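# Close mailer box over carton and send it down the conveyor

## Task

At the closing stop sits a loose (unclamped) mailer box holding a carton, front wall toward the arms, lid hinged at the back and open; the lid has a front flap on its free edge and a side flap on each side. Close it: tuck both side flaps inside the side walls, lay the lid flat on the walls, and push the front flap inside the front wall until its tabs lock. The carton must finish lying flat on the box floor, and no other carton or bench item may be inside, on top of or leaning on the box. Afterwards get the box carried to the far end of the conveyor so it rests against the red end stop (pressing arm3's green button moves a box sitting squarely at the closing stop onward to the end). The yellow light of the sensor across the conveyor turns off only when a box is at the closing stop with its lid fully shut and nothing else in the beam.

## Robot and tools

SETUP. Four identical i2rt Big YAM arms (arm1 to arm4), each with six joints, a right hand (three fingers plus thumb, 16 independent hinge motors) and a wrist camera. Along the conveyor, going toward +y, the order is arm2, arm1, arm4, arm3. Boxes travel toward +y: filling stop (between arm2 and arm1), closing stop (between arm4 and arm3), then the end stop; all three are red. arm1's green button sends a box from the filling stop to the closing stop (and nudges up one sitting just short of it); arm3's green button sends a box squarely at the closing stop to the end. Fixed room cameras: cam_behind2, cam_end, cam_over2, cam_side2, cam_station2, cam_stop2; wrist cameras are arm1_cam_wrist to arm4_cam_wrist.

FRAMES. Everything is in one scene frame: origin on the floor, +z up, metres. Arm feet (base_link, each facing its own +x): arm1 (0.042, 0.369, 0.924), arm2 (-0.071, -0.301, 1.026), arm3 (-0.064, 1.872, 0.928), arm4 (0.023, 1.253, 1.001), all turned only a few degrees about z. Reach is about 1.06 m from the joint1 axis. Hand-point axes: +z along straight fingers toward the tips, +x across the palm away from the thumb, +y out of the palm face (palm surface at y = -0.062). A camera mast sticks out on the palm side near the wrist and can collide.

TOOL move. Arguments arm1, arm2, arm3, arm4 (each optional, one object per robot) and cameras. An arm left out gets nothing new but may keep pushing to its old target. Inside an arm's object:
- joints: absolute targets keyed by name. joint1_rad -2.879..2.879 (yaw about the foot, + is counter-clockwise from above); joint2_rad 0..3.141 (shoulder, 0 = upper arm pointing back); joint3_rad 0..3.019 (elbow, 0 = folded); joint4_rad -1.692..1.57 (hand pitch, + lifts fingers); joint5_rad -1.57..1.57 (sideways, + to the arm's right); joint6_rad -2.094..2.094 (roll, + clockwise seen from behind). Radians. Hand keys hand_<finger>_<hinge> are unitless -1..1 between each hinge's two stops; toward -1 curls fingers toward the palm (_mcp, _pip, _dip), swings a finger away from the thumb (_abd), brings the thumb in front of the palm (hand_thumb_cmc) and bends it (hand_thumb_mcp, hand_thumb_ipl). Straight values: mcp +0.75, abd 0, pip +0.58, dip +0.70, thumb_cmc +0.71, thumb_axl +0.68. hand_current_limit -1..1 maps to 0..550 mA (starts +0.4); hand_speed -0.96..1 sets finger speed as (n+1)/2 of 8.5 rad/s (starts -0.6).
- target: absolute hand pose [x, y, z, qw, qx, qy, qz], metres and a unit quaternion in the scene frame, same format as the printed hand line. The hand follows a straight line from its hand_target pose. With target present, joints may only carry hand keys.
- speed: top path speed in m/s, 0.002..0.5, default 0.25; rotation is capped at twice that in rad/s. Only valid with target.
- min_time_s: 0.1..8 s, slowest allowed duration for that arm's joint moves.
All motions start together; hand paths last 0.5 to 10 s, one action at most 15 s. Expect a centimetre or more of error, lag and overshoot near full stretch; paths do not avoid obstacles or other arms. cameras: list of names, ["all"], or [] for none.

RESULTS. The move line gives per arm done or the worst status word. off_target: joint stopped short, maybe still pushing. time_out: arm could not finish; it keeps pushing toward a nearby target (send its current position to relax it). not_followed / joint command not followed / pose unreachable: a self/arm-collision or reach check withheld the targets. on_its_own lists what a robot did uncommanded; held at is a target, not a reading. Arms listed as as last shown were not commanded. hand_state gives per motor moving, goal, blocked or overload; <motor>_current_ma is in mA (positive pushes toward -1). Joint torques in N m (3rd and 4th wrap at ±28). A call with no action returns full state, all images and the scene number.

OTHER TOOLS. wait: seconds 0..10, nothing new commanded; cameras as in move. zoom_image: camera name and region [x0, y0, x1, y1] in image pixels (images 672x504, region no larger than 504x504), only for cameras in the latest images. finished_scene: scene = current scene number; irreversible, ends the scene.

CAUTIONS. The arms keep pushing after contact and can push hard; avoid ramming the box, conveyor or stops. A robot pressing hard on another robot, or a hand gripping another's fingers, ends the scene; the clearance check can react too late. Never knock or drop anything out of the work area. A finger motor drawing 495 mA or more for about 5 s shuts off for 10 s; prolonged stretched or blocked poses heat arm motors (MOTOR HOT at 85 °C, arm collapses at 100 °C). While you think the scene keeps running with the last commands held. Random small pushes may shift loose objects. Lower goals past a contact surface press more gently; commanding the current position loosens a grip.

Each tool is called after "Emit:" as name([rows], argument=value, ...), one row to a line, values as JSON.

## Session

Emit:
move()

Emit:
zoom_image(camera="cam_over2", region=[170, 100, 470, 350])

Emit:
zoom_image(camera="cam_side2", region=[220, 70, 520, 330])

Emit:
zoom_image(camera="cam_station2", region=[200, 140, 460, 360])

Scene clock: 0.00 s.
Joint torques (N m): no reading
Heat: arm1: hottest joint2_rad 28 °C; arm2: hottest joint3_rad 25 °C; arm3: hottest joint2_rad 27 °C; arm4: hottest joint2_rad 26 °C.
Joint velocities: within noise
arm1.joint_positions: joint1_rad=-0.013 joint2_rad=+0.645 joint3_rad=+1.322 joint4_rad=-1.158 joint5_rad=-0.005 joint6_rad=+1.130 hand_index_mcp=+0.753 hand_index_abd=+0.000 hand_index_pip=+0.577 hand_index_dip=+0.696 hand_middle_mcp=+0.753 hand_middle_abd=+0.000 hand_middle_pip=+0.577 hand_middle_dip=+0.696 hand_ring_mcp=+0.753 hand_ring_abd=+0.000 hand_ring_pip=+0.577 hand_ring_dip=+0.696 hand_thumb_cmc=+0.714 hand_thumb_axl=+0.677 hand_thumb_mcp=+0.226 hand_thumb_ipl=+0.168 hand_current_limit=+0.400 hand_speed=-0.600
arm1.joint_status: not commanded
arm1.hand_state: goal,goal,goal,goal,goal,goal,goal,goal,goal,goal,goal,goal,goal,goal,goal,goal
arm1.index_mcp_current_ma: 0
arm1.index_abd_current_ma: 0
arm1.index_pip_current_ma: 0
arm1.index_dip_current_ma: 0
arm1.middle_mcp_current_ma: 0
arm1.middle_abd_current_ma: 0
arm1.middle_pip_current_ma: 0
arm1.middle_dip_current_ma: 0
arm1.ring_mcp_current_ma: 0
arm1.ring_abd_current_ma: 0
arm1.ring_pip_current_ma: 0
arm1.ring_dip_current_ma: 0
arm1.thumb_cmc_current_ma: 0
arm1.thumb_axl_current_ma: 0
arm1.thumb_mcp_current_ma: 0
arm1.thumb_ipl_current_ma: 0
arm1.hand_goal_index_mcp: 0.754
arm1.hand_goal_index_abd: 0.000
arm1.hand_goal_index_pip: 0.576
arm1.hand_goal_index_dip: 0.696
arm1.hand_goal_middle_mcp: 0.754
arm1.hand_goal_middle_abd: 0.000
arm1.hand_goal_middle_pip: 0.576
arm1.hand_goal_middle_dip: 0.696
arm1.hand_goal_ring_mcp: 0.754
arm1.hand_goal_ring_abd: 0.000
arm1.hand_goal_ring_pip: 0.576
arm1.hand_goal_ring_dip: 0.696
arm1.hand_goal_thumb_cmc: 0.714
arm1.hand_goal_thumb_axl: 0.678
arm1.hand_goal_thumb_mcp: 0.226
arm1.hand_goal_thumb_ipl: 0.168
arm1.hand: x=+0.3265 y=+0.2995 z=+1.4774 quat_wxyz=(+0.093, +0.825, +0.215, +0.515) (m; scene frame)
arm1.hand_target: x=+0.3238 y=+0.2993 z=+1.4904 quat_wxyz=(+0.095, +0.817, +0.213, +0.527) (m; scene frame)
arm1.hand_status: not commanded
arm2.joint_positions: joint1_rad=+0.115 joint2_rad=+0.609 joint3_rad=+1.386 joint4_rad=-1.257 joint5_rad=+0.004 joint6_rad=+1.112 hand_index_mcp=+0.753 hand_index_abd=+0.000 hand_index_pip=+0.577 hand_index_dip=+0.696 hand_middle_mcp=+0.753 hand_middle_abd=+0.000 hand_middle_pip=+0.577 hand_middle_dip=+0.696 hand_ring_mcp=+0.753 hand_ring_abd=+0.000 hand_ring_pip=+0.577 hand_ring_dip=+0.696 hand_thumb_cmc=+0.714 hand_thumb_axl=+0.677 hand_thumb_mcp=+0.226 hand_thumb_ipl=+0.168 hand_current_limit=+0.400 hand_speed=-0.600
arm2.joint_status: not commanded
arm2.hand_state: goal,goal,goal,goal,goal,goal,goal,goal,goal,goal,goal,goal,overload,goal,goal,goal
arm2.index_mcp_current_ma: 0
arm2.index_abd_current_ma: 0
arm2.index_pip_current_ma: 0
arm2.index_dip_current_ma: 0
arm2.middle_mcp_current_ma: 0
arm2.middle_abd_current_ma: 0
arm2.middle_pip_current_ma: 0
arm2.middle_dip_current_ma: 0
arm2.ring_mcp_current_ma: 0
arm2.ring_abd_current_ma: 0
arm2.ring_pip_current_ma: 0
arm2.ring_dip_current_ma: 0
arm2.thumb_cmc_current_ma: 0
arm2.thumb_axl_current_ma: 0
arm2.thumb_mcp_current_ma: 0
arm2.thumb_ipl_current_ma: 0
arm2.hand_goal_index_mcp: 0.754
arm2.hand_goal_index_abd: 0.000
arm2.hand_goal_index_pip: 0.576
arm2.hand_goal_index_dip: 0.696
arm2.hand_goal_middle_mcp: 0.754
arm2.hand_goal_middle_abd: 0.000
arm2.hand_goal_middle_pip: 0.576
arm2.hand_goal_middle_dip: 0.696
arm2.hand_goal_ring_mcp: 0.754
arm2.hand_goal_ring_abd: 0.000
arm2.hand_goal_ring_pip: 0.576
arm2.hand_goal_ring_dip: 0.696
arm2.hand_goal_thumb_cmc: 0.714
arm2.hand_goal_thumb_axl: 0.678
arm2.hand_goal_thumb_mcp: 0.226
arm2.hand_goal_thumb_ipl: 0.168
arm2.hand: x=+0.1778 y=-0.3836 z=+1.5990 quat_wxyz=(+0.127, +0.832, +0.193, +0.504) (m; scene frame)
arm2.hand_target: x=+0.1745 y=-0.3834 z=+1.6089 quat_wxyz=(+0.129, +0.827, +0.192, +0.513) (m; scene frame)
arm2.hand_status: not commanded
arm3.joint_positions: joint1_rad=+0.192 joint2_rad=+0.617 joint3_rad=+1.399 joint4_rad=-1.300 joint5_rad=+0.041 joint6_rad=+1.134 hand_index_mcp=+0.753 hand_index_abd=+0.000 hand_index_pip=+0.577 hand_index_dip=+0.696 hand_middle_mcp=+0.753 hand_middle_abd=+0.000 hand_middle_pip=+0.577 hand_middle_dip=+0.696 hand_ring_mcp=+0.753 hand_ring_abd=+0.000 hand_ring_pip=+0.577 hand_ring_dip=+0.696 hand_thumb_cmc=+0.714 hand_thumb_axl=+0.677 hand_thumb_mcp=+0.226 hand_thumb_ipl=+0.168 hand_current_limit=+0.400 hand_speed=-0.600
arm3.joint_status: not commanded
arm3.hand_state: goal,goal,goal,goal,goal,goal,goal,goal,goal,goal,goal,goal,goal,goal,goal,goal
arm3.index_mcp_current_ma: 0
arm3.index_abd_current_ma: 0
arm3.index_pip_current_ma: 0
arm3.index_dip_current_ma: 0
arm3.middle_mcp_current_ma: 0
arm3.middle_abd_current_ma: 0
arm3.middle_pip_current_ma: 0
arm3.middle_dip_current_ma: 0
arm3.ring_mcp_current_ma: 0
arm3.ring_abd_current_ma: 0
arm3.ring_pip_current_ma: 0
arm3.ring_dip_current_ma: 0
arm3.thumb_cmc_current_ma: 0
arm3.thumb_axl_current_ma: 0
arm3.thumb_mcp_current_ma: 0
arm3.thumb_ipl_current_ma: 0
arm3.hand_goal_index_mcp: 0.754
arm3.hand_goal_index_abd: 0.000
arm3.hand_goal_index_pip: 0.576
arm3.hand_goal_index_dip: 0.696
arm3.hand_goal_middle_mcp: 0.754
arm3.hand_goal_middle_abd: 0.000
arm3.hand_goal_middle_pip: 0.576
arm3.hand_goal_middle_dip: 0.696
arm3.hand_goal_ring_mcp: 0.754
arm3.hand_goal_ring_abd: 0.000
arm3.hand_goal_ring_pip: 0.576
arm3.hand_goal_ring_dip: 0.696
arm3.hand_goal_thumb_cmc: 0.714
arm3.hand_goal_thumb_axl: 0.678
arm3.hand_goal_thumb_mcp: 0.226
arm3.hand_goal_thumb_ipl: 0.168
arm3.hand: x=+0.1830 y=+1.8148 z=+1.4978 quat_wxyz=(+0.100, +0.830, +0.232, +0.497) (m; scene frame)
arm3.hand_target: x=+0.1801 y=+1.8145 z=+1.5062 quat_wxyz=(+0.101, +0.826, +0.230, +0.505) (m; scene frame)
arm3.hand_status: not commanded
arm4.joint_positions: joint1_rad=-0.091 joint2_rad=+0.538 joint3_rad=+1.382 joint4_rad=-1.227 joint5_rad=+0.062 joint6_rad=+1.072 hand_index_mcp=+0.753 hand_index_abd=+0.000 hand_index_pip=+0.577 hand_index_dip=+0.696 hand_middle_mcp=+0.753 hand_middle_abd=+0.000 hand_middle_pip=+0.577 hand_middle_dip=+0.696 hand_ring_mcp=+0.753 hand_ring_abd=+0.000 hand_ring_pip=+0.577 hand_ring_dip=+0.696 hand_thumb_cmc=+0.714 hand_thumb_axl=+0.677 hand_thumb_mcp=+0.226 hand_thumb_ipl=+0.168 hand_current_limit=+0.400 hand_speed=-0.600
arm4.joint_status: not commanded
arm4.hand_state: goal,goal,goal,goal,goal,goal,goal,goal,goal,goal,goal,goal,goal,goal,goal,goal
arm4.index_mcp_current_ma: 0
arm4.index_abd_current_ma: 0
arm4.index_pip_current_ma: 0
arm4.index_dip_current_ma: 0
arm4.middle_mcp_current_ma: 0
arm4.middle_abd_current_ma: 0
arm4.middle_pip_current_ma: 0
arm4.middle_dip_current_ma: 0
arm4.ring_mcp_current_ma: 0
arm4.ring_abd_current_ma: 0
arm4.ring_pip_current_ma: 0
arm4.ring_dip_current_ma: 0
arm4.thumb_cmc_current_ma: 0
arm4.thumb_axl_current_ma: 0
arm4.thumb_mcp_current_ma: 0
arm4.thumb_ipl_current_ma: 0
arm4.hand_goal_index_mcp: 0.754
arm4.hand_goal_index_abd: 0.000
arm4.hand_goal_index_pip: 0.576
arm4.hand_goal_index_dip: 0.696
arm4.hand_goal_middle_mcp: 0.754
arm4.hand_goal_middle_abd: 0.000
arm4.hand_goal_middle_pip: 0.576
arm4.hand_goal_middle_dip: 0.696
arm4.hand_goal_ring_mcp: 0.754
arm4.hand_goal_ring_abd: 0.000
arm4.hand_goal_ring_pip: 0.576
arm4.hand_goal_ring_dip: 0.696
arm4.hand_goal_thumb_cmc: 0.714
arm4.hand_goal_thumb_axl: 0.678
arm4.hand_goal_thumb_mcp: 0.226
arm4.hand_goal_thumb_ipl: 0.168
arm4.hand: x=+0.2492 y=+1.1676 z=+1.5958 quat_wxyz=(+0.147, +0.804, +0.210, +0.537) (m; scene frame)
arm4.hand_target: x=+0.2450 y=+1.1674 z=+1.6077 quat_wxyz=(+0.149, +0.796, +0.207, +0.548) (m; scene frame)
arm4.hand_status: not commanded
pictures: arm1_cam_wrist, arm2_cam_wrist, arm3_cam_wrist, arm4_cam_wrist, cam_behind2, cam_end, cam_over2, cam_side2, cam_station2, cam_stop2
camera_calibration:
arm1_cam_wrist: T_world_to_cam=[[-0.143319, -0.893392, -0.425805, 0.978992], [-0.932118, 0.26644, -0.245287, 0.54021], [0.332589, 0.361746, -0.870933, 1.19855], [0, 0, 0, 1]] pos_world=[0.245224, 0.29712, 1.59322]
arm2_cam_wrist: T_world_to_cam=[[-0.197219, -0.901889, -0.384319, 0.340858], [-0.944485, 0.279872, -0.172104, 0.49551], [0.262779, 0.329041, -0.907016, 1.65155], [0, 0, 0, 1]] pos_world=[0.101231, -0.374693, 1.71426]
arm3_cam_wrist: T_world_to_cam=[[-0.148988, -0.909961, -0.387006, 2.29515], [-0.944436, 0.24691, -0.216969, 0.00880795], [0.292989, 0.333176, -0.896187, 0.80815], [0, 0, 0, 1]] pos_world=[0.11349, 1.81707, 1.6144]
arm4_cam_wrist: T_world_to_cam=[[-0.163409, -0.94756, -0.274641, 1.61006], [-0.929344, 0.241271, -0.279477, 0.344494], [0.331084, 0.209567, -0.920035, 1.26986], [0, 0, 0, 1]] pos_world=[0.162822, 1.17639, 1.70678]

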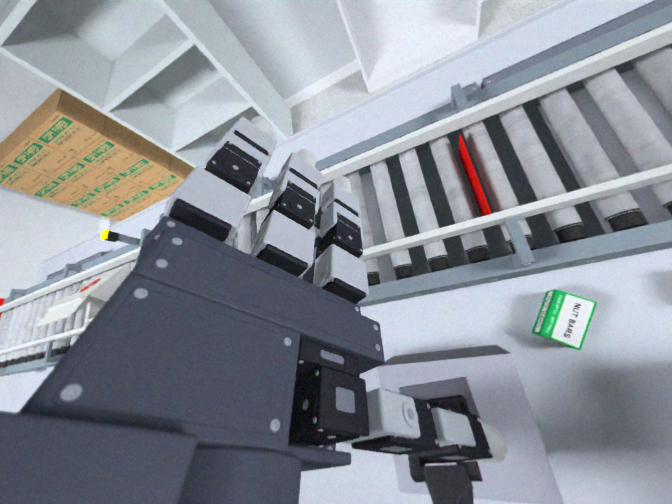

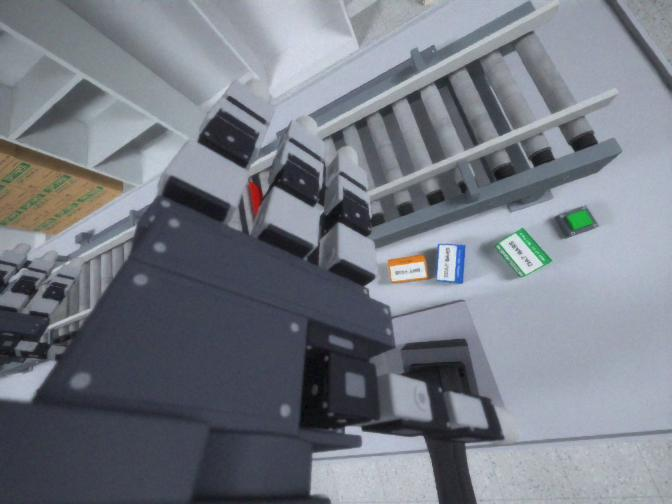

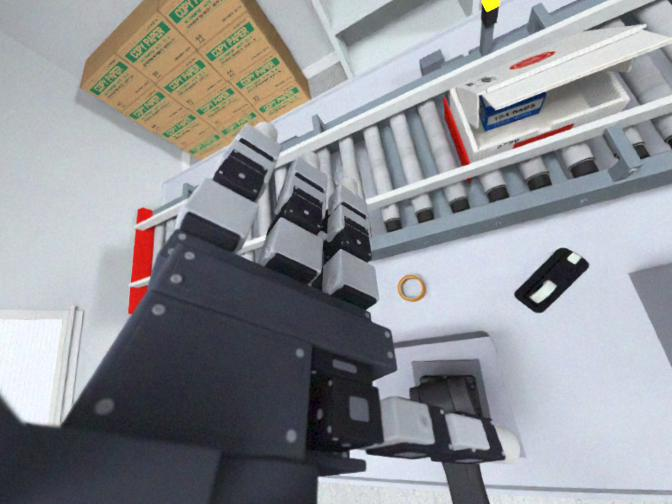

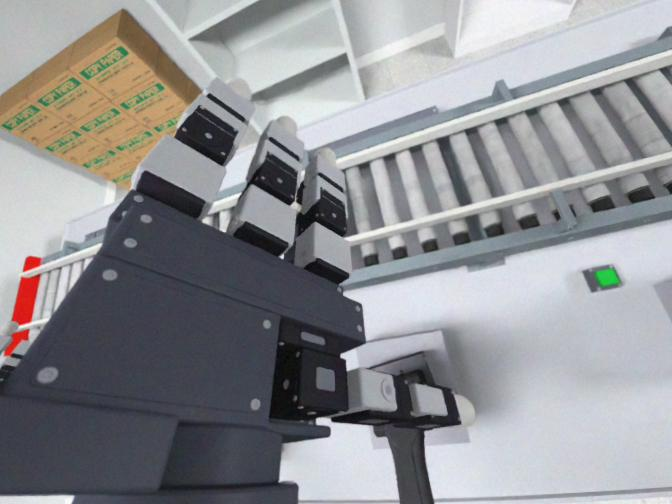

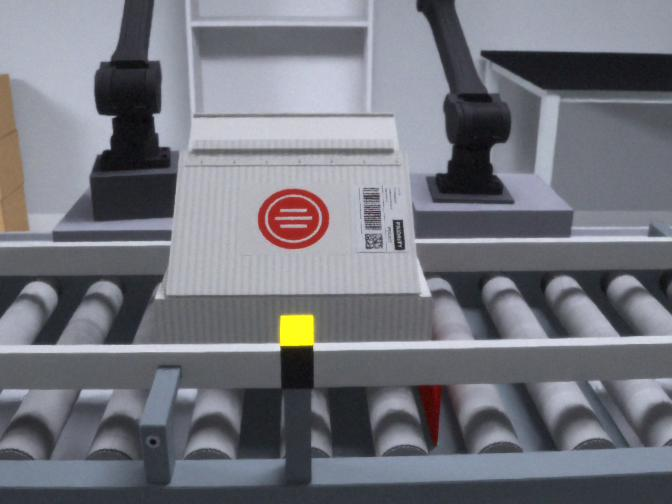

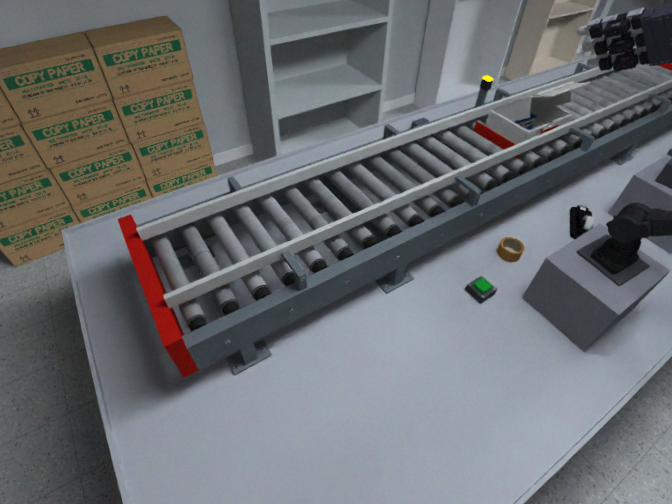

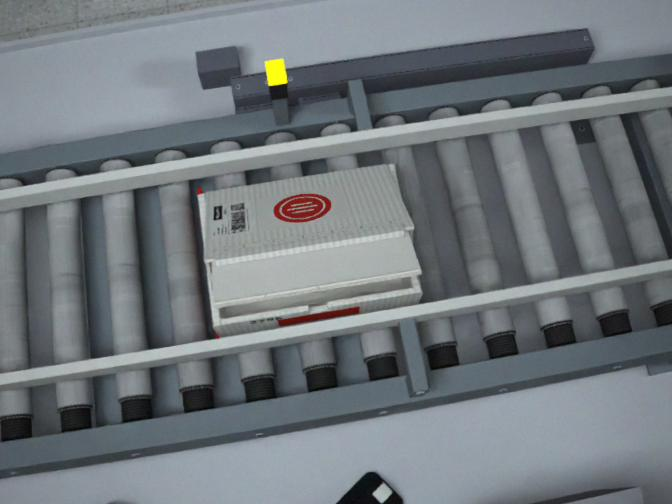

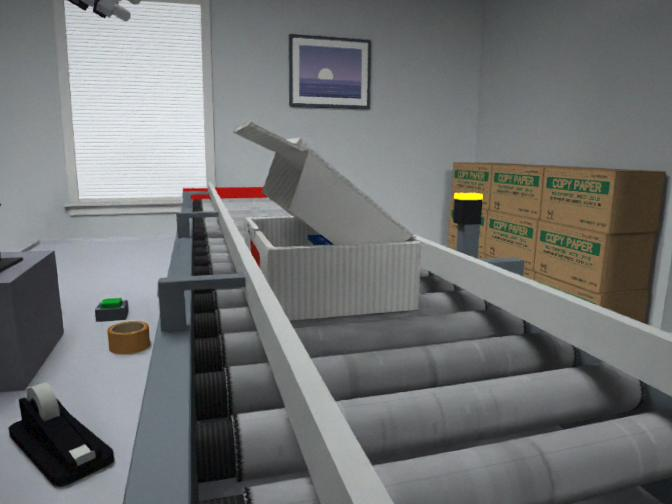

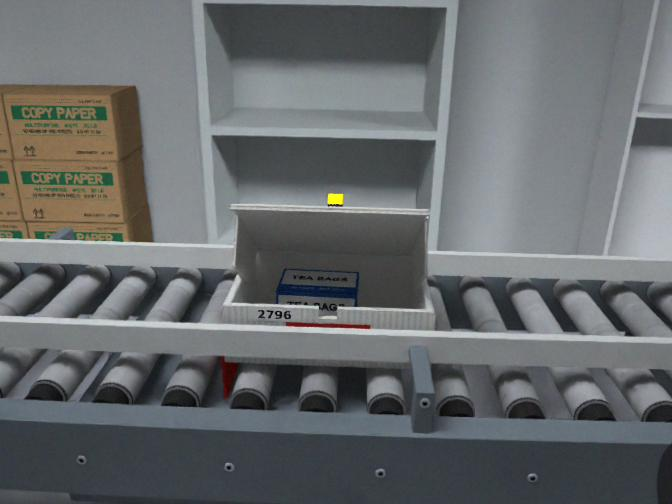

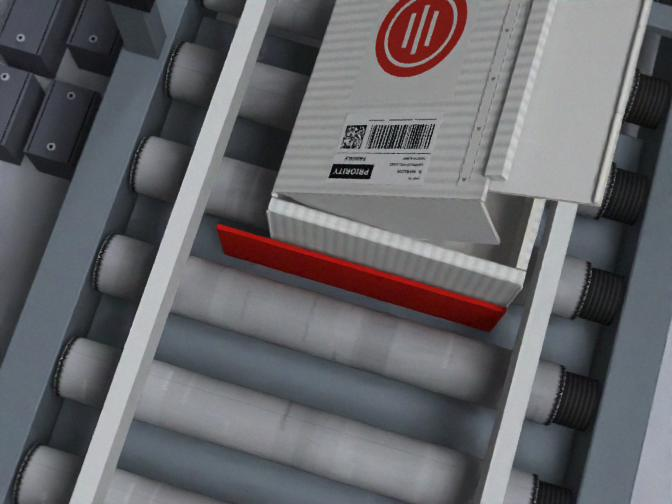

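Scaled by 1.680 from the camera's 672x504 image, which has a finer 960x720 frame.

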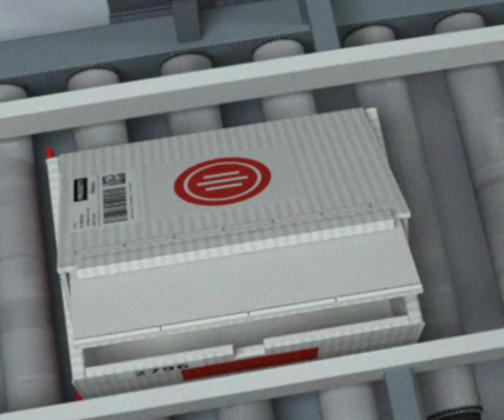

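Scaled by 1.680 from the camera's 672x504 image, which has a finer 960x720 frame.

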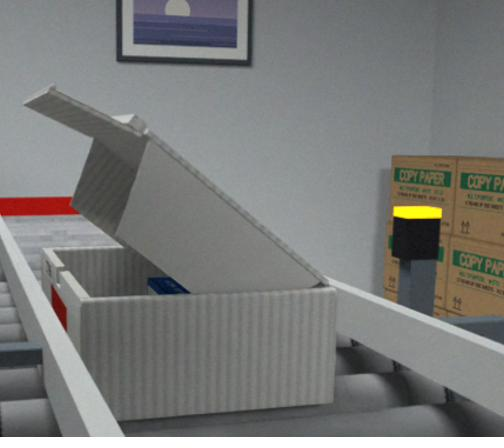

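Scaled by 1.938 from the camera's 672x504 image, which has a finer 960x720 frame.

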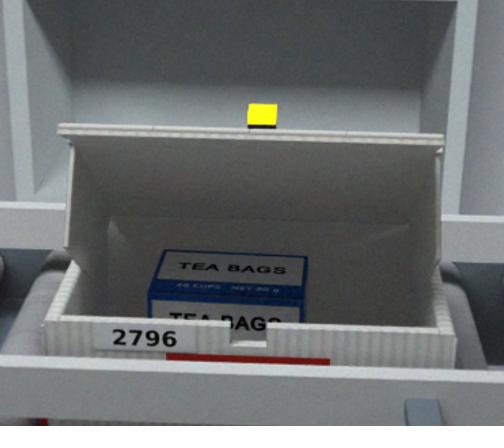

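Emit:
move(arm4={"target": [0.59, 1.435, 1.41, 0.0923, 0.7011, 0.7011, 0.0923], "speed": 0.3}, arm3={"target": [0.38, 1.62, 1.33, 0.183, 0.683, 0.683, 0.183], "speed": 0.3, "joints": {"hand_thumb_cmc": -0.571, "hand_thumb_mcp": -0.28, "hand_thumb_ipl": -0.32}})

Emit:
move(arm4={"target": [0.595, 1.435, 1.35, 0.0923, 0.7011, 0.7011, 0.0923], "speed": 0.15}, arm3={"target": [0.475, 1.59, 1.31, 0.183, 0.683, 0.683, 0.183], "speed": 0.2}, cameras=["cam_side2", "cam_station2", "cam_over2", "arm3_cam_wrist"])

Scene clock: 35.60 s.
Joint torques (N m): arm1=[-1.85 -1.55 11.59 2.74 0 -0.04] | arm2=[-0.26 2.55 8.59 2 0.01 -0.08] | arm3=[-1.79 -5.13 13.83 1.52 -0.39 -0.09] | arm4=[0.5 -15.97 15.01 0.58 0.22 0]
Heat: arm1: hottest joint2_rad 28 °C; arm2: hottest joint3_rad 29 °C; arm3: hottest joint3_rad 29 °C; arm4: hottest joint3_rad 31 °C.
move: arm3 off_target; arm4 off_target
Joint velocities: within noise
arm1, arm2: as last shown
arm1.joint_positions: joint1_rad=-0.013 joint2_rad=+0.645 joint3_rad=+1.322 joint4_rad=-1.158 joint5_rad=-0.005 joint6_rad=+1.130 hand_index_mcp=+0.754 hand_index_abd=+0.000 hand_index_pip=+0.577 hand_index_dip=+0.696 hand_middle_mcp=+0.754 hand_middle_abd=+0.001 hand_middle_pip=+0.577 hand_middle_dip=+0.696 hand_ring_mcp=+0.755 hand_ring_abd=+0.001 hand_ring_pip=+0.577 hand_ring_dip=+0.696 hand_thumb_cmc=+0.714 hand_thumb_axl=+0.677 hand_thumb_mcp=+0.226 hand_thumb_ipl=+0.168 hand_current_limit=+0.400 hand_speed=-0.600
arm2.joint_positions: joint1_rad=+0.115 joint2_rad=+0.609 joint3_rad=+1.386 joint4_rad=-1.257 joint5_rad=+0.004 joint6_rad=+1.112 hand_index_mcp=+0.755 hand_index_abd=+0.000 hand_index_pip=+0.577 hand_index_dip=+0.696 hand_middle_mcp=+0.755 hand_middle_abd=+0.000 hand_middle_pip=+0.577 hand_middle_dip=+0.696 hand_ring_mcp=+0.755 hand_ring_abd=+0.000 hand_ring_pip=+0.577 hand_ring_dip=+0.696 hand_thumb_cmc=+0.799 hand_thumb_axl=+0.677 hand_thumb_mcp=+0.226 hand_thumb_ipl=+0.168 hand_current_limit=+0.400 hand_speed=-0.600
arm2.index_mcp_current_ma: 1
arm2.index_pip_current_ma: 1
arm2.middle_mcp_current_ma: 1
arm2.middle_pip_current_ma: 1
arm2.ring_mcp_current_ma: 1
arm2.ring_pip_current_ma: 1
arm2.thumb_axl_current_ma: -1
arm3.joint_positions: joint1_rad=-0.607 joint2_rad=+1.227 joint3_rad=+1.359 joint4_rad=-1.330 joint5_rad=-0.323 joint6_rad=-0.600 hand_index_mcp=+0.756 hand_index_abd=+0.001 hand_index_pip=+0.577 hand_index_dip=+0.696 hand_middle_mcp=+0.756 hand_middle_abd=+0.001 hand_middle_pip=+0.577 hand_middle_dip=+0.696 hand_ring_mcp=+0.756 hand_ring_abd=+0.001 hand_ring_pip=+0.577 hand_ring_dip=+0.696 hand_thumb_cmc=-0.566 hand_thumb_axl=+0.679 hand_thumb_mcp=-0.282 hand_thumb_ipl=-0.319 hand_current_limit=+0.400 hand_speed=-0.600
arm3.joint_status: all done
arm3.hand_state: goal,goal,goal,goal,goal,goal,goal,goal,goal,goal,goal,goal,goal,goal,goal,goal
arm3.index_mcp_current_ma: 3
arm3.index_abd_current_ma: 0
arm3.index_pip_current_ma: 1
arm3.index_dip_current_ma: 0
arm3.middle_mcp_current_ma: 3
arm3.middle_abd_current_ma: 0
arm3.middle_pip_current_ma: 1
arm3.middle_dip_current_ma: 0
arm3.ring_mcp_current_ma: 3
arm3.ring_abd_current_ma: 0
arm3.ring_pip_current_ma: 1
arm3.ring_dip_current_ma: 0
arm3.thumb_cmc_current_ma: 6
arm3.thumb_axl_current_ma: 1
arm3.thumb_mcp_current_ma: -3
arm3.thumb_ipl_current_ma: 2
arm3.hand_goal_index_mcp: 0.754
arm3.hand_goal_index_abd: 0.000
arm3.hand_goal_index_pip: 0.576
arm3.hand_goal_index_dip: 0.696
arm3.hand_goal_middle_mcp: 0.754
arm3.hand_goal_middle_abd: 0.000
arm3.hand_goal_middle_pip: 0.576
arm3.hand_goal_middle_dip: 0.696
arm3.hand_goal_ring_mcp: 0.754
arm3.hand_goal_ring_abd: 0.000
arm3.hand_goal_ring_pip: 0.576
arm3.hand_goal_ring_dip: 0.696
arm3.hand_goal_thumb_cmc: -0.570
arm3.hand_goal_thumb_axl: 0.678
arm3.hand_goal_thumb_mcp: -0.280
arm3.hand_goal_thumb_ipl: -0.320
arm3.hand: x=+0.3726 y=+1.6302 z=+1.3113 quat_wxyz=(+0.164, +0.688, +0.682, +0.184) (m; scene frame)
arm3.hand_target: x=+0.3792 y=+1.6204 z=+1.3297 quat_wxyz=(+0.183, +0.683, +0.683, +0.183) (m; scene frame)
arm3.hand_status: off_target (0.023 m and 2.3 deg from the pose sent, 0.324 m and 66.8 deg at the start)
arm4.joint_positions: joint1_rad=+0.283 joint2_rad=+1.594 joint3_rad=+1.871 joint4_rad=-1.641 joint5_rad=+0.114 joint6_rad=+0.434 hand_index_mcp=+0.756 hand_index_abd=+0.001 hand_index_pip=+0.577 hand_index_dip=+0.696 hand_middle_mcp=+0.756 hand_middle_abd=+0.001 hand_middle_pip=+0.577 hand_middle_dip=+0.696 hand_ring_mcp=+0.756 hand_ring_abd=+0.001 hand_ring_pip=+0.577 hand_ring_dip=+0.696 hand_thumb_cmc=+0.716 hand_thumb_axl=+0.677 hand_thumb_mcp=+0.224 hand_thumb_ipl=+0.168 hand_current_limit=+0.400 hand_speed=-0.600
arm4.joint_status: not commanded
arm4.hand_state: goal,goal,goal,goal,goal,goal,goal,goal,goal,goal,goal,goal,goal,goal,goal,goal
arm4.index_mcp_current_ma: 0
arm4.index_abd_current_ma: 0
arm4.index_pip_current_ma: 0
arm4.index_dip_current_ma: 0
arm4.middle_mcp_current_ma: 0
arm4.middle_abd_current_ma: 0
arm4.middle_pip_current_ma: 0
arm4.middle_dip_current_ma: 0
arm4.ring_mcp_current_ma: 0
arm4.ring_abd_current_ma: 0
arm4.ring_pip_current_ma: 0
arm4.ring_dip_current_ma: 0
arm4.thumb_cmc_current_ma: 0
arm4.thumb_axl_current_ma: 0
arm4.thumb_mcp_current_ma: 0
arm4.thumb_ipl_current_ma: 0
arm4.hand_goal_index_mcp: 0.754
arm4.hand_goal_index_abd: 0.000
arm4.hand_goal_index_pip: 0.576
arm4.hand_goal_index_dip: 0.696
arm4.hand_goal_middle_mcp: 0.754
arm4.hand_goal_middle_abd: 0.000
arm4.hand_goal_middle_pip: 0.576
arm4.hand_goal_middle_dip: 0.696
arm4.hand_goal_ring_mcp: 0.754
arm4.hand_goal_ring_abd: 0.000
arm4.hand_goal_ring_pip: 0.576
arm4.hand_goal_ring_dip: 0.696
arm4.hand_goal_thumb_cmc: 0.714
arm4.hand_goal_thumb_axl: 0.678
arm4.hand_goal_thumb_mcp: 0.226
arm4.hand_goal_thumb_ipl: 0.168
arm4.hand: x=+0.5858 y=+1.4247 z=+1.3878 quat_wxyz=(+0.086, +0.709, +0.696, +0.075) (m; scene frame)
arm4.hand_target: x=+0.5890 y=+1.4346 z=+1.4097 quat_wxyz=(+0.093, +0.701, +0.701, +0.093) (m; scene frame)
arm4.hand_status: off_target (0.025 m and 2.3 deg from the pose sent, 0.471 m and 78.6 deg at the start)
pictures: none

Scene clock: 37.00 s.
Joint torques (N m): arm1=[-1.85 -1.61 11.6 2.73 0 -0.04] | arm2=[-0.26 2.55 8.59 2 0.01 -0.07] | arm3=[-0.62 -8.7 14.06 1.63 -0.3 0.08] | arm4=[-0.38 -17.85 9.52 1.81 0.18 -0.02]
Heat: arm1: hottest joint2_rad 28 °C; arm2: hottest joint3_rad 29 °C; arm3: hottest joint3_rad 29 °C; arm4: hottest joint3_rad 31 °C.
move: arm3 off_target; arm4 done
Joint velocities: arm1=[0.005 -0.005 0.012 -0.007 -0.154 -0.022] | arm2=[within noise] | arm3=[within noise] | arm4=[within noise]
arm1, arm2: as last shown
arm3.joint_positions: joint1_rad=-0.542 joint2_rad=+1.458 joint3_rad=+1.525 joint4_rad=-1.244 joint5_rad=-0.294 joint6_rad=-0.547 hand_index_mcp=+0.756 hand_index_abd=+0.001 hand_index_pip=+0.577 hand_index_dip=+0.696 hand_middle_mcp=+0.757 hand_middle_abd=+0.001 hand_middle_pip=+0.577 hand_middle_dip=+0.696 hand_ring_mcp=+0.757 hand_ring_abd=+0.001 hand_ring_pip=+0.577 hand_ring_dip=+0.696 hand_thumb_cmc=-0.567 hand_thumb_axl=+0.679 hand_thumb_mcp=-0.282 hand_thumb_ipl=-0.319 hand_current_limit=+0.400 hand_speed=-0.600
arm3.joint_status: not commanded
arm3.hand_state: goal,goal,goal,goal,goal,goal,goal,goal,goal,goal,goal,goal,goal,goal,goal,goal
arm3.index_mcp_current_ma: 3
arm3.index_abd_current_ma: 0
arm3.index_pip_current_ma: 1
arm3.index_dip_current_ma: 0
arm3.middle_mcp_current_ma: 4
arm3.middle_abd_current_ma: 0
arm3.middle_pip_current_ma: 1
arm3.middle_dip_current_ma: 0
arm3.ring_mcp_current_ma: 3
arm3.ring_abd_current_ma: 0
arm3.ring_pip_current_ma: 1
arm3.ring_dip_current_ma: 0
arm3.thumb_cmc_current_ma: 5
arm3.thumb_axl_current_ma: 1
arm3.thumb_mcp_current_ma: -3
arm3.thumb_ipl_current_ma: 2
arm3.hand_goal_index_mcp: 0.754
arm3.hand_goal_index_abd: 0.000
arm3.hand_goal_index_pip: 0.576
arm3.hand_goal_index_dip: 0.696
arm3.hand_goal_middle_mcp: 0.754
arm3.hand_goal_middle_abd: 0.000
arm3.hand_goal_middle_pip: 0.576
arm3.hand_goal_middle_dip: 0.696
arm3.hand_goal_ring_mcp: 0.754
arm3.hand_goal_ring_abd: 0.000
arm3.hand_goal_ring_pip: 0.576
arm3.hand_goal_ring_dip: 0.696
arm3.hand_goal_thumb_cmc: -0.570
arm3.hand_goal_thumb_axl: 0.678
arm3.hand_goal_thumb_mcp: -0.280
arm3.hand_goal_thumb_ipl: -0.320
arm3.hand: x=+0.4627 y=+1.5963 z=+1.2926 quat_wxyz=(+0.166, +0.685, +0.686, +0.181) (m; scene frame)
arm3.hand_target: x=+0.4740 y=+1.5905 z=+1.3100 quat_wxyz=(+0.183, +0.683, +0.683, +0.183) (m; scene frame)
arm3.hand_status: off_target (0.022 m and 2.0 deg from the pose sent, 0.110 m and 2.3 deg at the start)
arm4.joint_positions: joint1_rad=+0.283 joint2_rad=+1.590 joint3_rad=+1.746 joint4_rad=-1.504 joint5_rad=+0.114 joint6_rad=+0.430 hand_index_mcp=+0.756 hand_index_abd=+0.001 hand_index_pip=+0.577 hand_index_dip=+0.696 hand_middle_mcp=+0.756 hand_middle_abd=+0.001 hand_middle_pip=+0.577 hand_middle_dip=+0.696 hand_ring_mcp=+0.756 hand_ring_abd=+0.001 hand_ring_pip=+0.577 hand_ring_dip=+0.696 hand_thumb_cmc=+0.716 hand_thumb_axl=+0.677 hand_thumb_mcp=+0.224 hand_thumb_ipl=+0.168 hand_current_limit=+0.400 hand_speed=-0.600
arm4.joint_status: not commanded
arm4.hand_state: goal,goal,goal,goal,goal,goal,goal,goal,goal,goal,goal,goal,goal,goal,goal,goal
arm4.index_mcp_current_ma: 0
arm4.index_abd_current_ma: 0
arm4.index_pip_current_ma: 0
arm4.index_dip_current_ma: 0
arm4.middle_mcp_current_ma: 0
arm4.middle_abd_current_ma: 0
arm4.middle_pip_current_ma: 0
arm4.middle_dip_current_ma: 0
arm4.ring_mcp_current_ma: 0
arm4.ring_abd_current_ma: 0
arm4.ring_pip_current_ma: 0
arm4.ring_dip_current_ma: 0
arm4.thumb_cmc_current_ma: 0
arm4.thumb_axl_current_ma: 0
arm4.thumb_mcp_current_ma: 0
arm4.thumb_ipl_current_ma: 0
arm4.hand_goal_index_mcp: 0.754
arm4.hand_goal_index_abd: 0.000
arm4.hand_goal_index_pip: 0.576
arm4.hand_goal_index_dip: 0.696
arm4.hand_goal_middle_mcp: 0.754
arm4.hand_goal_middle_abd: 0.000
arm4.hand_goal_middle_pip: 0.576
arm4.hand_goal_middle_dip: 0.696
arm4.hand_goal_ring_mcp: 0.754
arm4.hand_goal_ring_abd: 0.000
arm4.hand_goal_ring_pip: 0.576
arm4.hand_goal_ring_dip: 0.696
arm4.hand_goal_thumb_cmc: 0.714
arm4.hand_goal_thumb_axl: 0.678
arm4.hand_goal_thumb_mcp: 0.226
arm4.hand_goal_thumb_ipl: 0.168
arm4.hand: x=+0.5966 y=+1.4301 z=+1.3448 quat_wxyz=(+0.089, +0.707, +0.697, +0.082) (m; scene frame)
arm4.hand_target: x=+0.5949 y=+1.4350 z=+1.3501 quat_wxyz=(+0.092, +0.701, +0.701, +0.092) (m; scene frame)
arm4.hand_status: done (0.007 m and 1.4 deg from the pose sent, 0.040 m and 2.3 deg at the start)
pictures: arm3_cam_wrist, cam_over2, cam_side2, cam_station2
camera_calibration:
arm3_cam_wrist: T_world_to_cam=[[0.53031, -0.804347, 0.26795, 0.729076], [-0.833772, -0.437538, 0.336727, 0.608063], [-0.153608, -0.401979, -0.902673, 2.0037], [0, 0, 0, 1]] pos_world=[0.428133, 1.65793, 1.40858]

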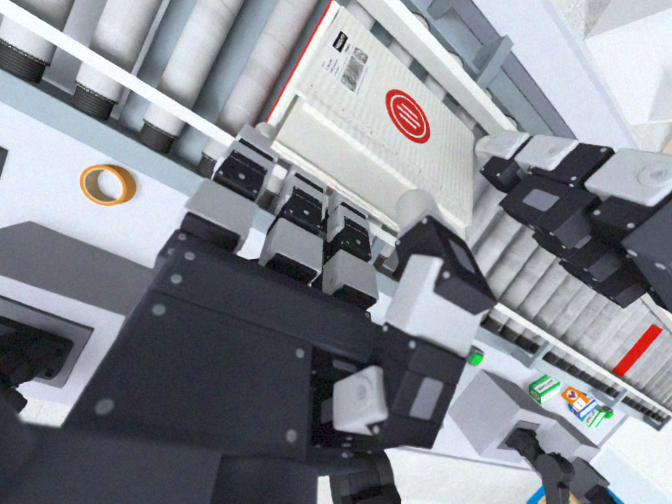

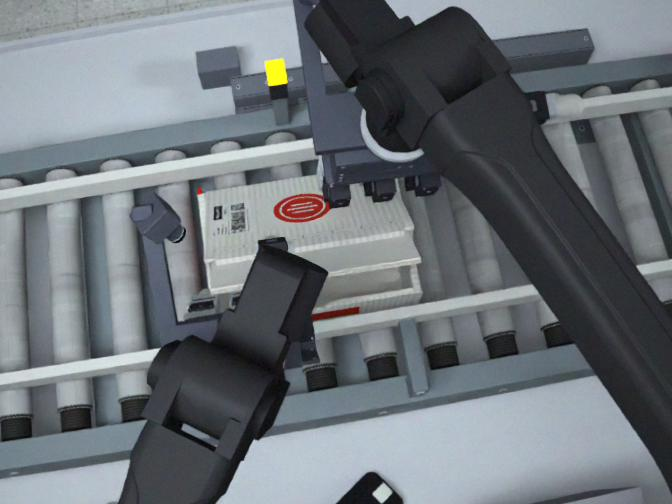

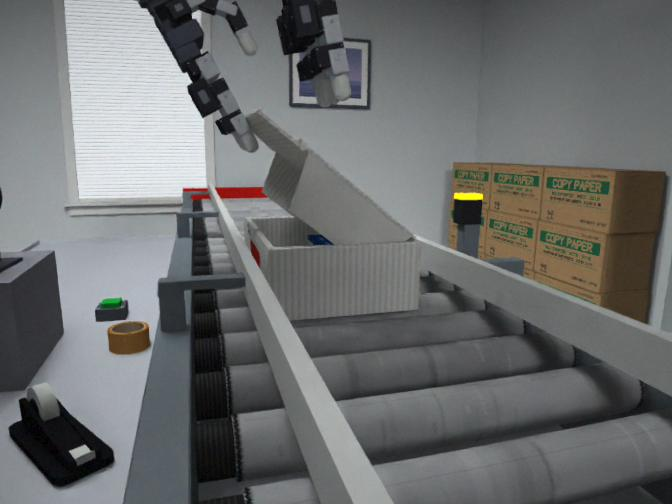

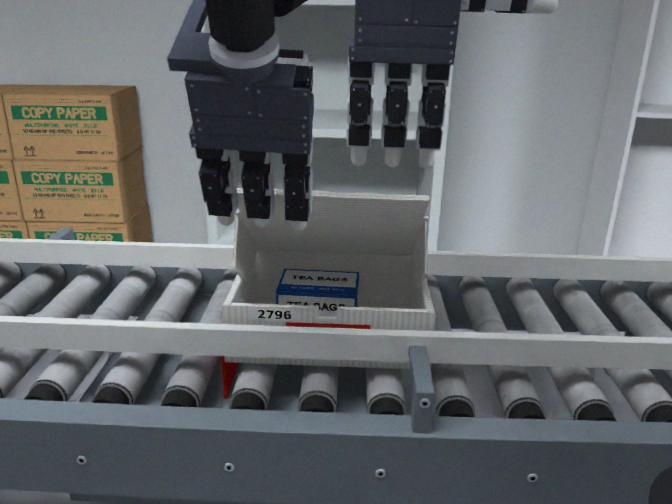

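Emit:
move(arm3={"target": [0.39, 1.60, 1.32, 0.183, 0.683, 0.683, 0.183], "speed": 0.2})

Emit:
move(arm3={"target": [0.40, 1.60, 1.41, 0.183, 0.683, 0.683, 0.183], "speed": 0.25})

Emit:
move(arm3={"target": [0.485, 1.59, 1.385, 0.183, 0.683, 0.683, 0.183], "speed": 0.2}, cameras=["cam_side2", "cam_station2", "cam_over2"])

Scene clock: 44.37 s.
Joint torques (N m): arm1=[-1.85 -1.61 11.62 2.73 0 -0.04] | arm2=[-0.26 2.49 8.59 2 0.01 -0.07] | arm3=[-1.55 -6.65 9.05 0.94 -0.6 -0.1] | arm4=[0.32 -17.61 9.43 1.68 0.18 -0.03]
Heat: arm1: hottest joint2_rad 28 °C; arm2: hottest joint3_rad 30 °C; arm3: hottest joint3_rad 30 °C; arm4: hottest joint3_rad 31 °C.
move: arm3 done
Joint velocities: within noise
arm1, arm2, arm4: as last shown
arm3.joint_positions: joint1_rad=-0.633 joint2_rad=+1.290 joint3_rad=+1.436 joint4_rad=-1.290 joint5_rad=-0.327 joint6_rad=-0.623 hand_index_mcp=+0.756 hand_index_abd=+0.001 hand_index_pip=+0.577 hand_index_dip=+0.696 hand_middle_mcp=+0.757 hand_middle_abd=+0.001 hand_middle_pip=+0.577 hand_middle_dip=+0.696 hand_ring_mcp=+0.757 hand_ring_abd=+0.001 hand_ring_pip=+0.577 hand_ring_dip=+0.696 hand_thumb_cmc=-0.567 hand_thumb_axl=+0.679 hand_thumb_mcp=-0.282 hand_thumb_ipl=-0.319 hand_current_limit=+0.400 hand_speed=-0.600
arm3.joint_status: not commanded
arm3.hand_state: goal,goal,goal,goal,goal,goal,goal,goal,goal,goal,goal,goal,goal,goal,goal,goal
arm3.index_mcp_current_ma: 3
arm3.index_abd_current_ma: 0
arm3.index_pip_current_ma: 1
arm3.index_dip_current_ma: 0
arm3.middle_mcp_current_ma: 4
arm3.middle_abd_current_ma: 0
arm3.middle_pip_current_ma: 1
arm3.middle_dip_current_ma: 0
arm3.ring_mcp_current_ma: 3
arm3.ring_abd_current_ma: 0
arm3.ring_pip_current_ma: 1
arm3.ring_dip_current_ma: 0
arm3.thumb_cmc_current_ma: 5
arm3.thumb_axl_current_ma: 1
arm3.thumb_mcp_current_ma: -3
arm3.thumb_ipl_current_ma: 2
arm3.hand_goal_index_mcp: 0.754
arm3.hand_goal_index_abd: 0.000
arm3.hand_goal_index_pip: 0.576
arm3.hand_goal_index_dip: 0.696
arm3.hand_goal_middle_mcp: 0.754
arm3.hand_goal_middle_abd: 0.000
arm3.hand_goal_middle_pip: 0.576
arm3.hand_goal_middle_dip: 0.696
arm3.hand_goal_ring_mcp: 0.754
arm3.hand_goal_ring_abd: 0.000
arm3.hand_goal_ring_pip: 0.576
arm3.hand_goal_ring_dip: 0.696
arm3.hand_goal_thumb_cmc: -0.570
arm3.hand_goal_thumb_axl: 0.678
arm3.hand_goal_thumb_mcp: -0.280
arm3.hand_goal_thumb_ipl: -0.320
arm3.hand: x=+0.3917 y=+1.6004 z=+1.3295 quat_wxyz=(+0.194, +0.682, +0.681, +0.184) (m; scene frame)
arm3.hand_target: x=+0.3900 y=+1.6000 z=+1.3199 quat_wxyz=(+0.183, +0.683, +0.683, +0.183) (m; scene frame)
arm3.hand_status: done (0.010 m and 1.3 deg from the pose sent, 0.078 m and 2.0 deg at the start)
pictures: none

Scene clock: 45.77 s.
Joint torques (N m): arm1=[-1.9 -1.61 11.58 2.73 0 -0.04] | arm2=[-0.26 2.49 8.59 2 0.01 -0.08] | arm3=[-0.62 -6.95 13.22 0.95 -0.39 0.03] | arm4=[0.21 -17.85 9.36 1.69 0.2 -0.01]
Heat: arm1: hottest joint2_rad 28 °C; arm2: hottest joint3_rad 30 °C; arm3: hottest joint3_rad 30 °C; arm4: hottest joint3_rad 31 °C.
move: arm3 off_target
Joint velocities: within noise
arm1, arm2, arm4: as last shown
arm3.joint_positions: joint1_rad=-0.629 joint2_rad=+1.361 joint3_rad=+1.697 joint4_rad=-1.521 joint5_rad=-0.327 joint6_rad=-0.623 hand_index_mcp=+0.756 hand_index_abd=+0.001 hand_index_pip=+0.577 hand_index_dip=+0.696 hand_middle_mcp=+0.757 hand_middle_abd=+0.001 hand_middle_pip=+0.577 hand_middle_dip=+0.696 hand_ring_mcp=+0.757 hand_ring_abd=+0.001 hand_ring_pip=+0.577 hand_ring_dip=+0.696 hand_thumb_cmc=-0.567 hand_thumb_axl=+0.679 hand_thumb_mcp=-0.282 hand_thumb_ipl=-0.319 hand_current_limit=+0.400 hand_speed=-0.600
arm3.joint_status: not commanded
arm3.hand_state: goal,goal,goal,goal,goal,goal,goal,goal,goal,goal,goal,goal,goal,goal,goal,goal
arm3.index_mcp_current_ma: 3
arm3.index_abd_current_ma: 0
arm3.index_pip_current_ma: 1
arm3.index_dip_current_ma: 0
arm3.middle_mcp_current_ma: 4
arm3.middle_abd_current_ma: 0
arm3.middle_pip_current_ma: 1
arm3.middle_dip_current_ma: 0
arm3.ring_mcp_current_ma: 3
arm3.ring_abd_current_ma: 0
arm3.ring_pip_current_ma: 1
arm3.ring_dip_current_ma: 0
arm3.thumb_cmc_current_ma: 5
arm3.thumb_axl_current_ma: 1
arm3.thumb_mcp_current_ma: -4
arm3.thumb_ipl_current_ma: 2
arm3.hand_goal_index_mcp: 0.754
arm3.hand_goal_index_abd: 0.000
arm3.hand_goal_index_pip: 0.576
arm3.hand_goal_index_dip: 0.696
arm3.hand_goal_middle_mcp: 0.754
arm3.hand_goal_middle_abd: 0.000
arm3.hand_goal_middle_pip: 0.576
arm3.hand_goal_middle_dip: 0.696
arm3.hand_goal_ring_mcp: 0.754
arm3.hand_goal_ring_abd: 0.000
arm3.hand_goal_ring_pip: 0.576
arm3.hand_goal_ring_dip: 0.696
arm3.hand_goal_thumb_cmc: -0.570
arm3.hand_goal_thumb_axl: 0.678
arm3.hand_goal_thumb_mcp: -0.280
arm3.hand_goal_thumb_ipl: -0.320
arm3.hand: x=+0.3941 y=+1.6008 z=+1.3954 quat_wxyz=(+0.174, +0.686, +0.682, +0.182) (m; scene frame)
arm3.hand_target: x=+0.3996 y=+1.6003 z=+1.4097 quat_wxyz=(+0.183, +0.683, +0.683, +0.183) (m; scene frame)
arm3.hand_status: off_target (0.016 m and 1.1 deg from the pose sent, 0.081 m and 1.3 deg at the start)
pictures: none

Scene clock: 47.17 s.
Joint torques (N m): arm1=[-1.9 -1.55 11.63 2.74 0 -0.04] | arm2=[-0.26 2.55 8.59 2 0.01 -0.07] | arm3=[-0.73 -9.58 13.59 1.63 -0.27 0.08] | arm4=[0.03 -17.67 9.46 1.92 0.17 -0.05]
Heat: arm1: hottest joint2_rad 28 °C; arm2: hottest joint3_rad 30 °C; arm3: hottest joint3_rad 31 °C; arm4: hottest joint3_rad 31 °C.
move: arm3 off_target
Joint velocities: within noise
arm1, arm2, arm4: as last shown
arm3.joint_positions: joint1_rad=-0.528 joint2_rad=+1.528 joint3_rad=+1.800 joint4_rad=-1.447 joint5_rad=-0.289 joint6_rad=-0.536 hand_index_mcp=+0.756 hand_index_abd=+0.001 hand_index_pip=+0.577 hand_index_dip=+0.696 hand_middle_mcp=+0.757 hand_middle_abd=+0.001 hand_middle_pip=+0.577 hand_middle_dip=+0.696 hand_ring_mcp=+0.757 hand_ring_abd=+0.001 hand_ring_pip=+0.577 hand_ring_dip=+0.696 hand_thumb_cmc=-0.567 hand_thumb_axl=+0.679 hand_thumb_mcp=-0.282 hand_thumb_ipl=-0.319 hand_current_limit=+0.400 hand_speed=-0.600
arm3.joint_status: not commanded
arm3.hand_state: goal,goal,goal,goal,goal,goal,goal,goal,goal,goal,goal,goal,goal,goal,goal,goal
arm3.index_mcp_current_ma: 3
arm3.index_abd_current_ma: 0
arm3.index_pip_current_ma: 1
arm3.index_dip_current_ma: 0
arm3.middle_mcp_current_ma: 4
arm3.middle_abd_current_ma: 0
arm3.middle_pip_current_ma: 1
arm3.middle_dip_current_ma: 0
arm3.ring_mcp_current_ma: 3
arm3.ring_abd_current_ma: 0
arm3.ring_pip_current_ma: 1
arm3.ring_dip_current_ma: 0
arm3.thumb_cmc_current_ma: 5
arm3.thumb_axl_current_ma: 1
arm3.thumb_mcp_current_ma: -4
arm3.thumb_ipl_current_ma: 2
arm3.hand_goal_index_mcp: 0.754
arm3.hand_goal_index_abd: 0.000
arm3.hand_goal_index_pip: 0.576
arm3.hand_goal_index_dip: 0.696
arm3.hand_goal_middle_mcp: 0.754
arm3.hand_goal_middle_abd: 0.000
arm3.hand_goal_middle_pip: 0.576
arm3.hand_goal_middle_dip: 0.696
arm3.hand_goal_ring_mcp: 0.754
arm3.hand_goal_ring_abd: 0.000
arm3.hand_goal_ring_pip: 0.576
arm3.hand_goal_ring_dip: 0.696
arm3.hand_goal_thumb_cmc: -0.570
arm3.hand_goal_thumb_axl: 0.678
arm3.hand_goal_thumb_mcp: -0.280
arm3.hand_goal_thumb_ipl: -0.320
arm3.hand: x=+0.4769 y=+1.5950 z=+1.3674 quat_wxyz=(+0.165, +0.685, +0.686, +0.181) (m; scene frame)
arm3.hand_target: x=+0.4843 y=+1.5905 z=+1.3848 quat_wxyz=(+0.183, +0.683, +0.683, +0.183) (m; scene frame)
arm3.hand_status: off_target (0.020 m and 2.1 deg from the pose sent, 0.092 m and 1.1 deg at the start)
pictures: cam_over2, cam_side2, cam_station2

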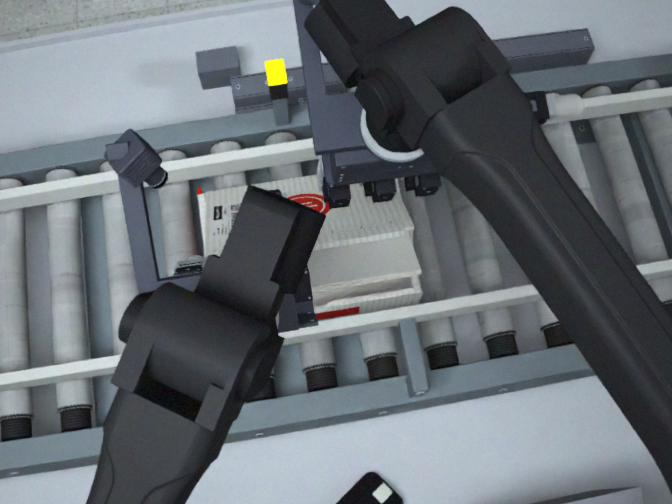

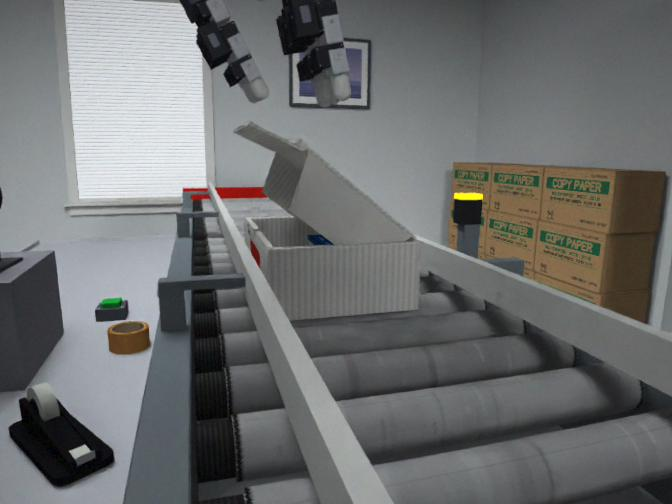

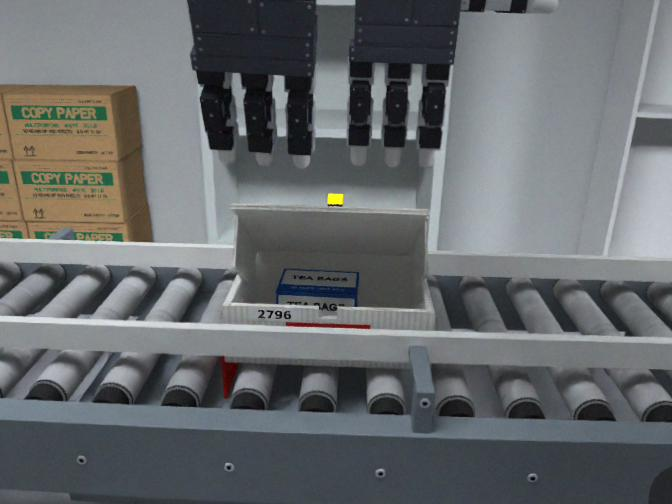

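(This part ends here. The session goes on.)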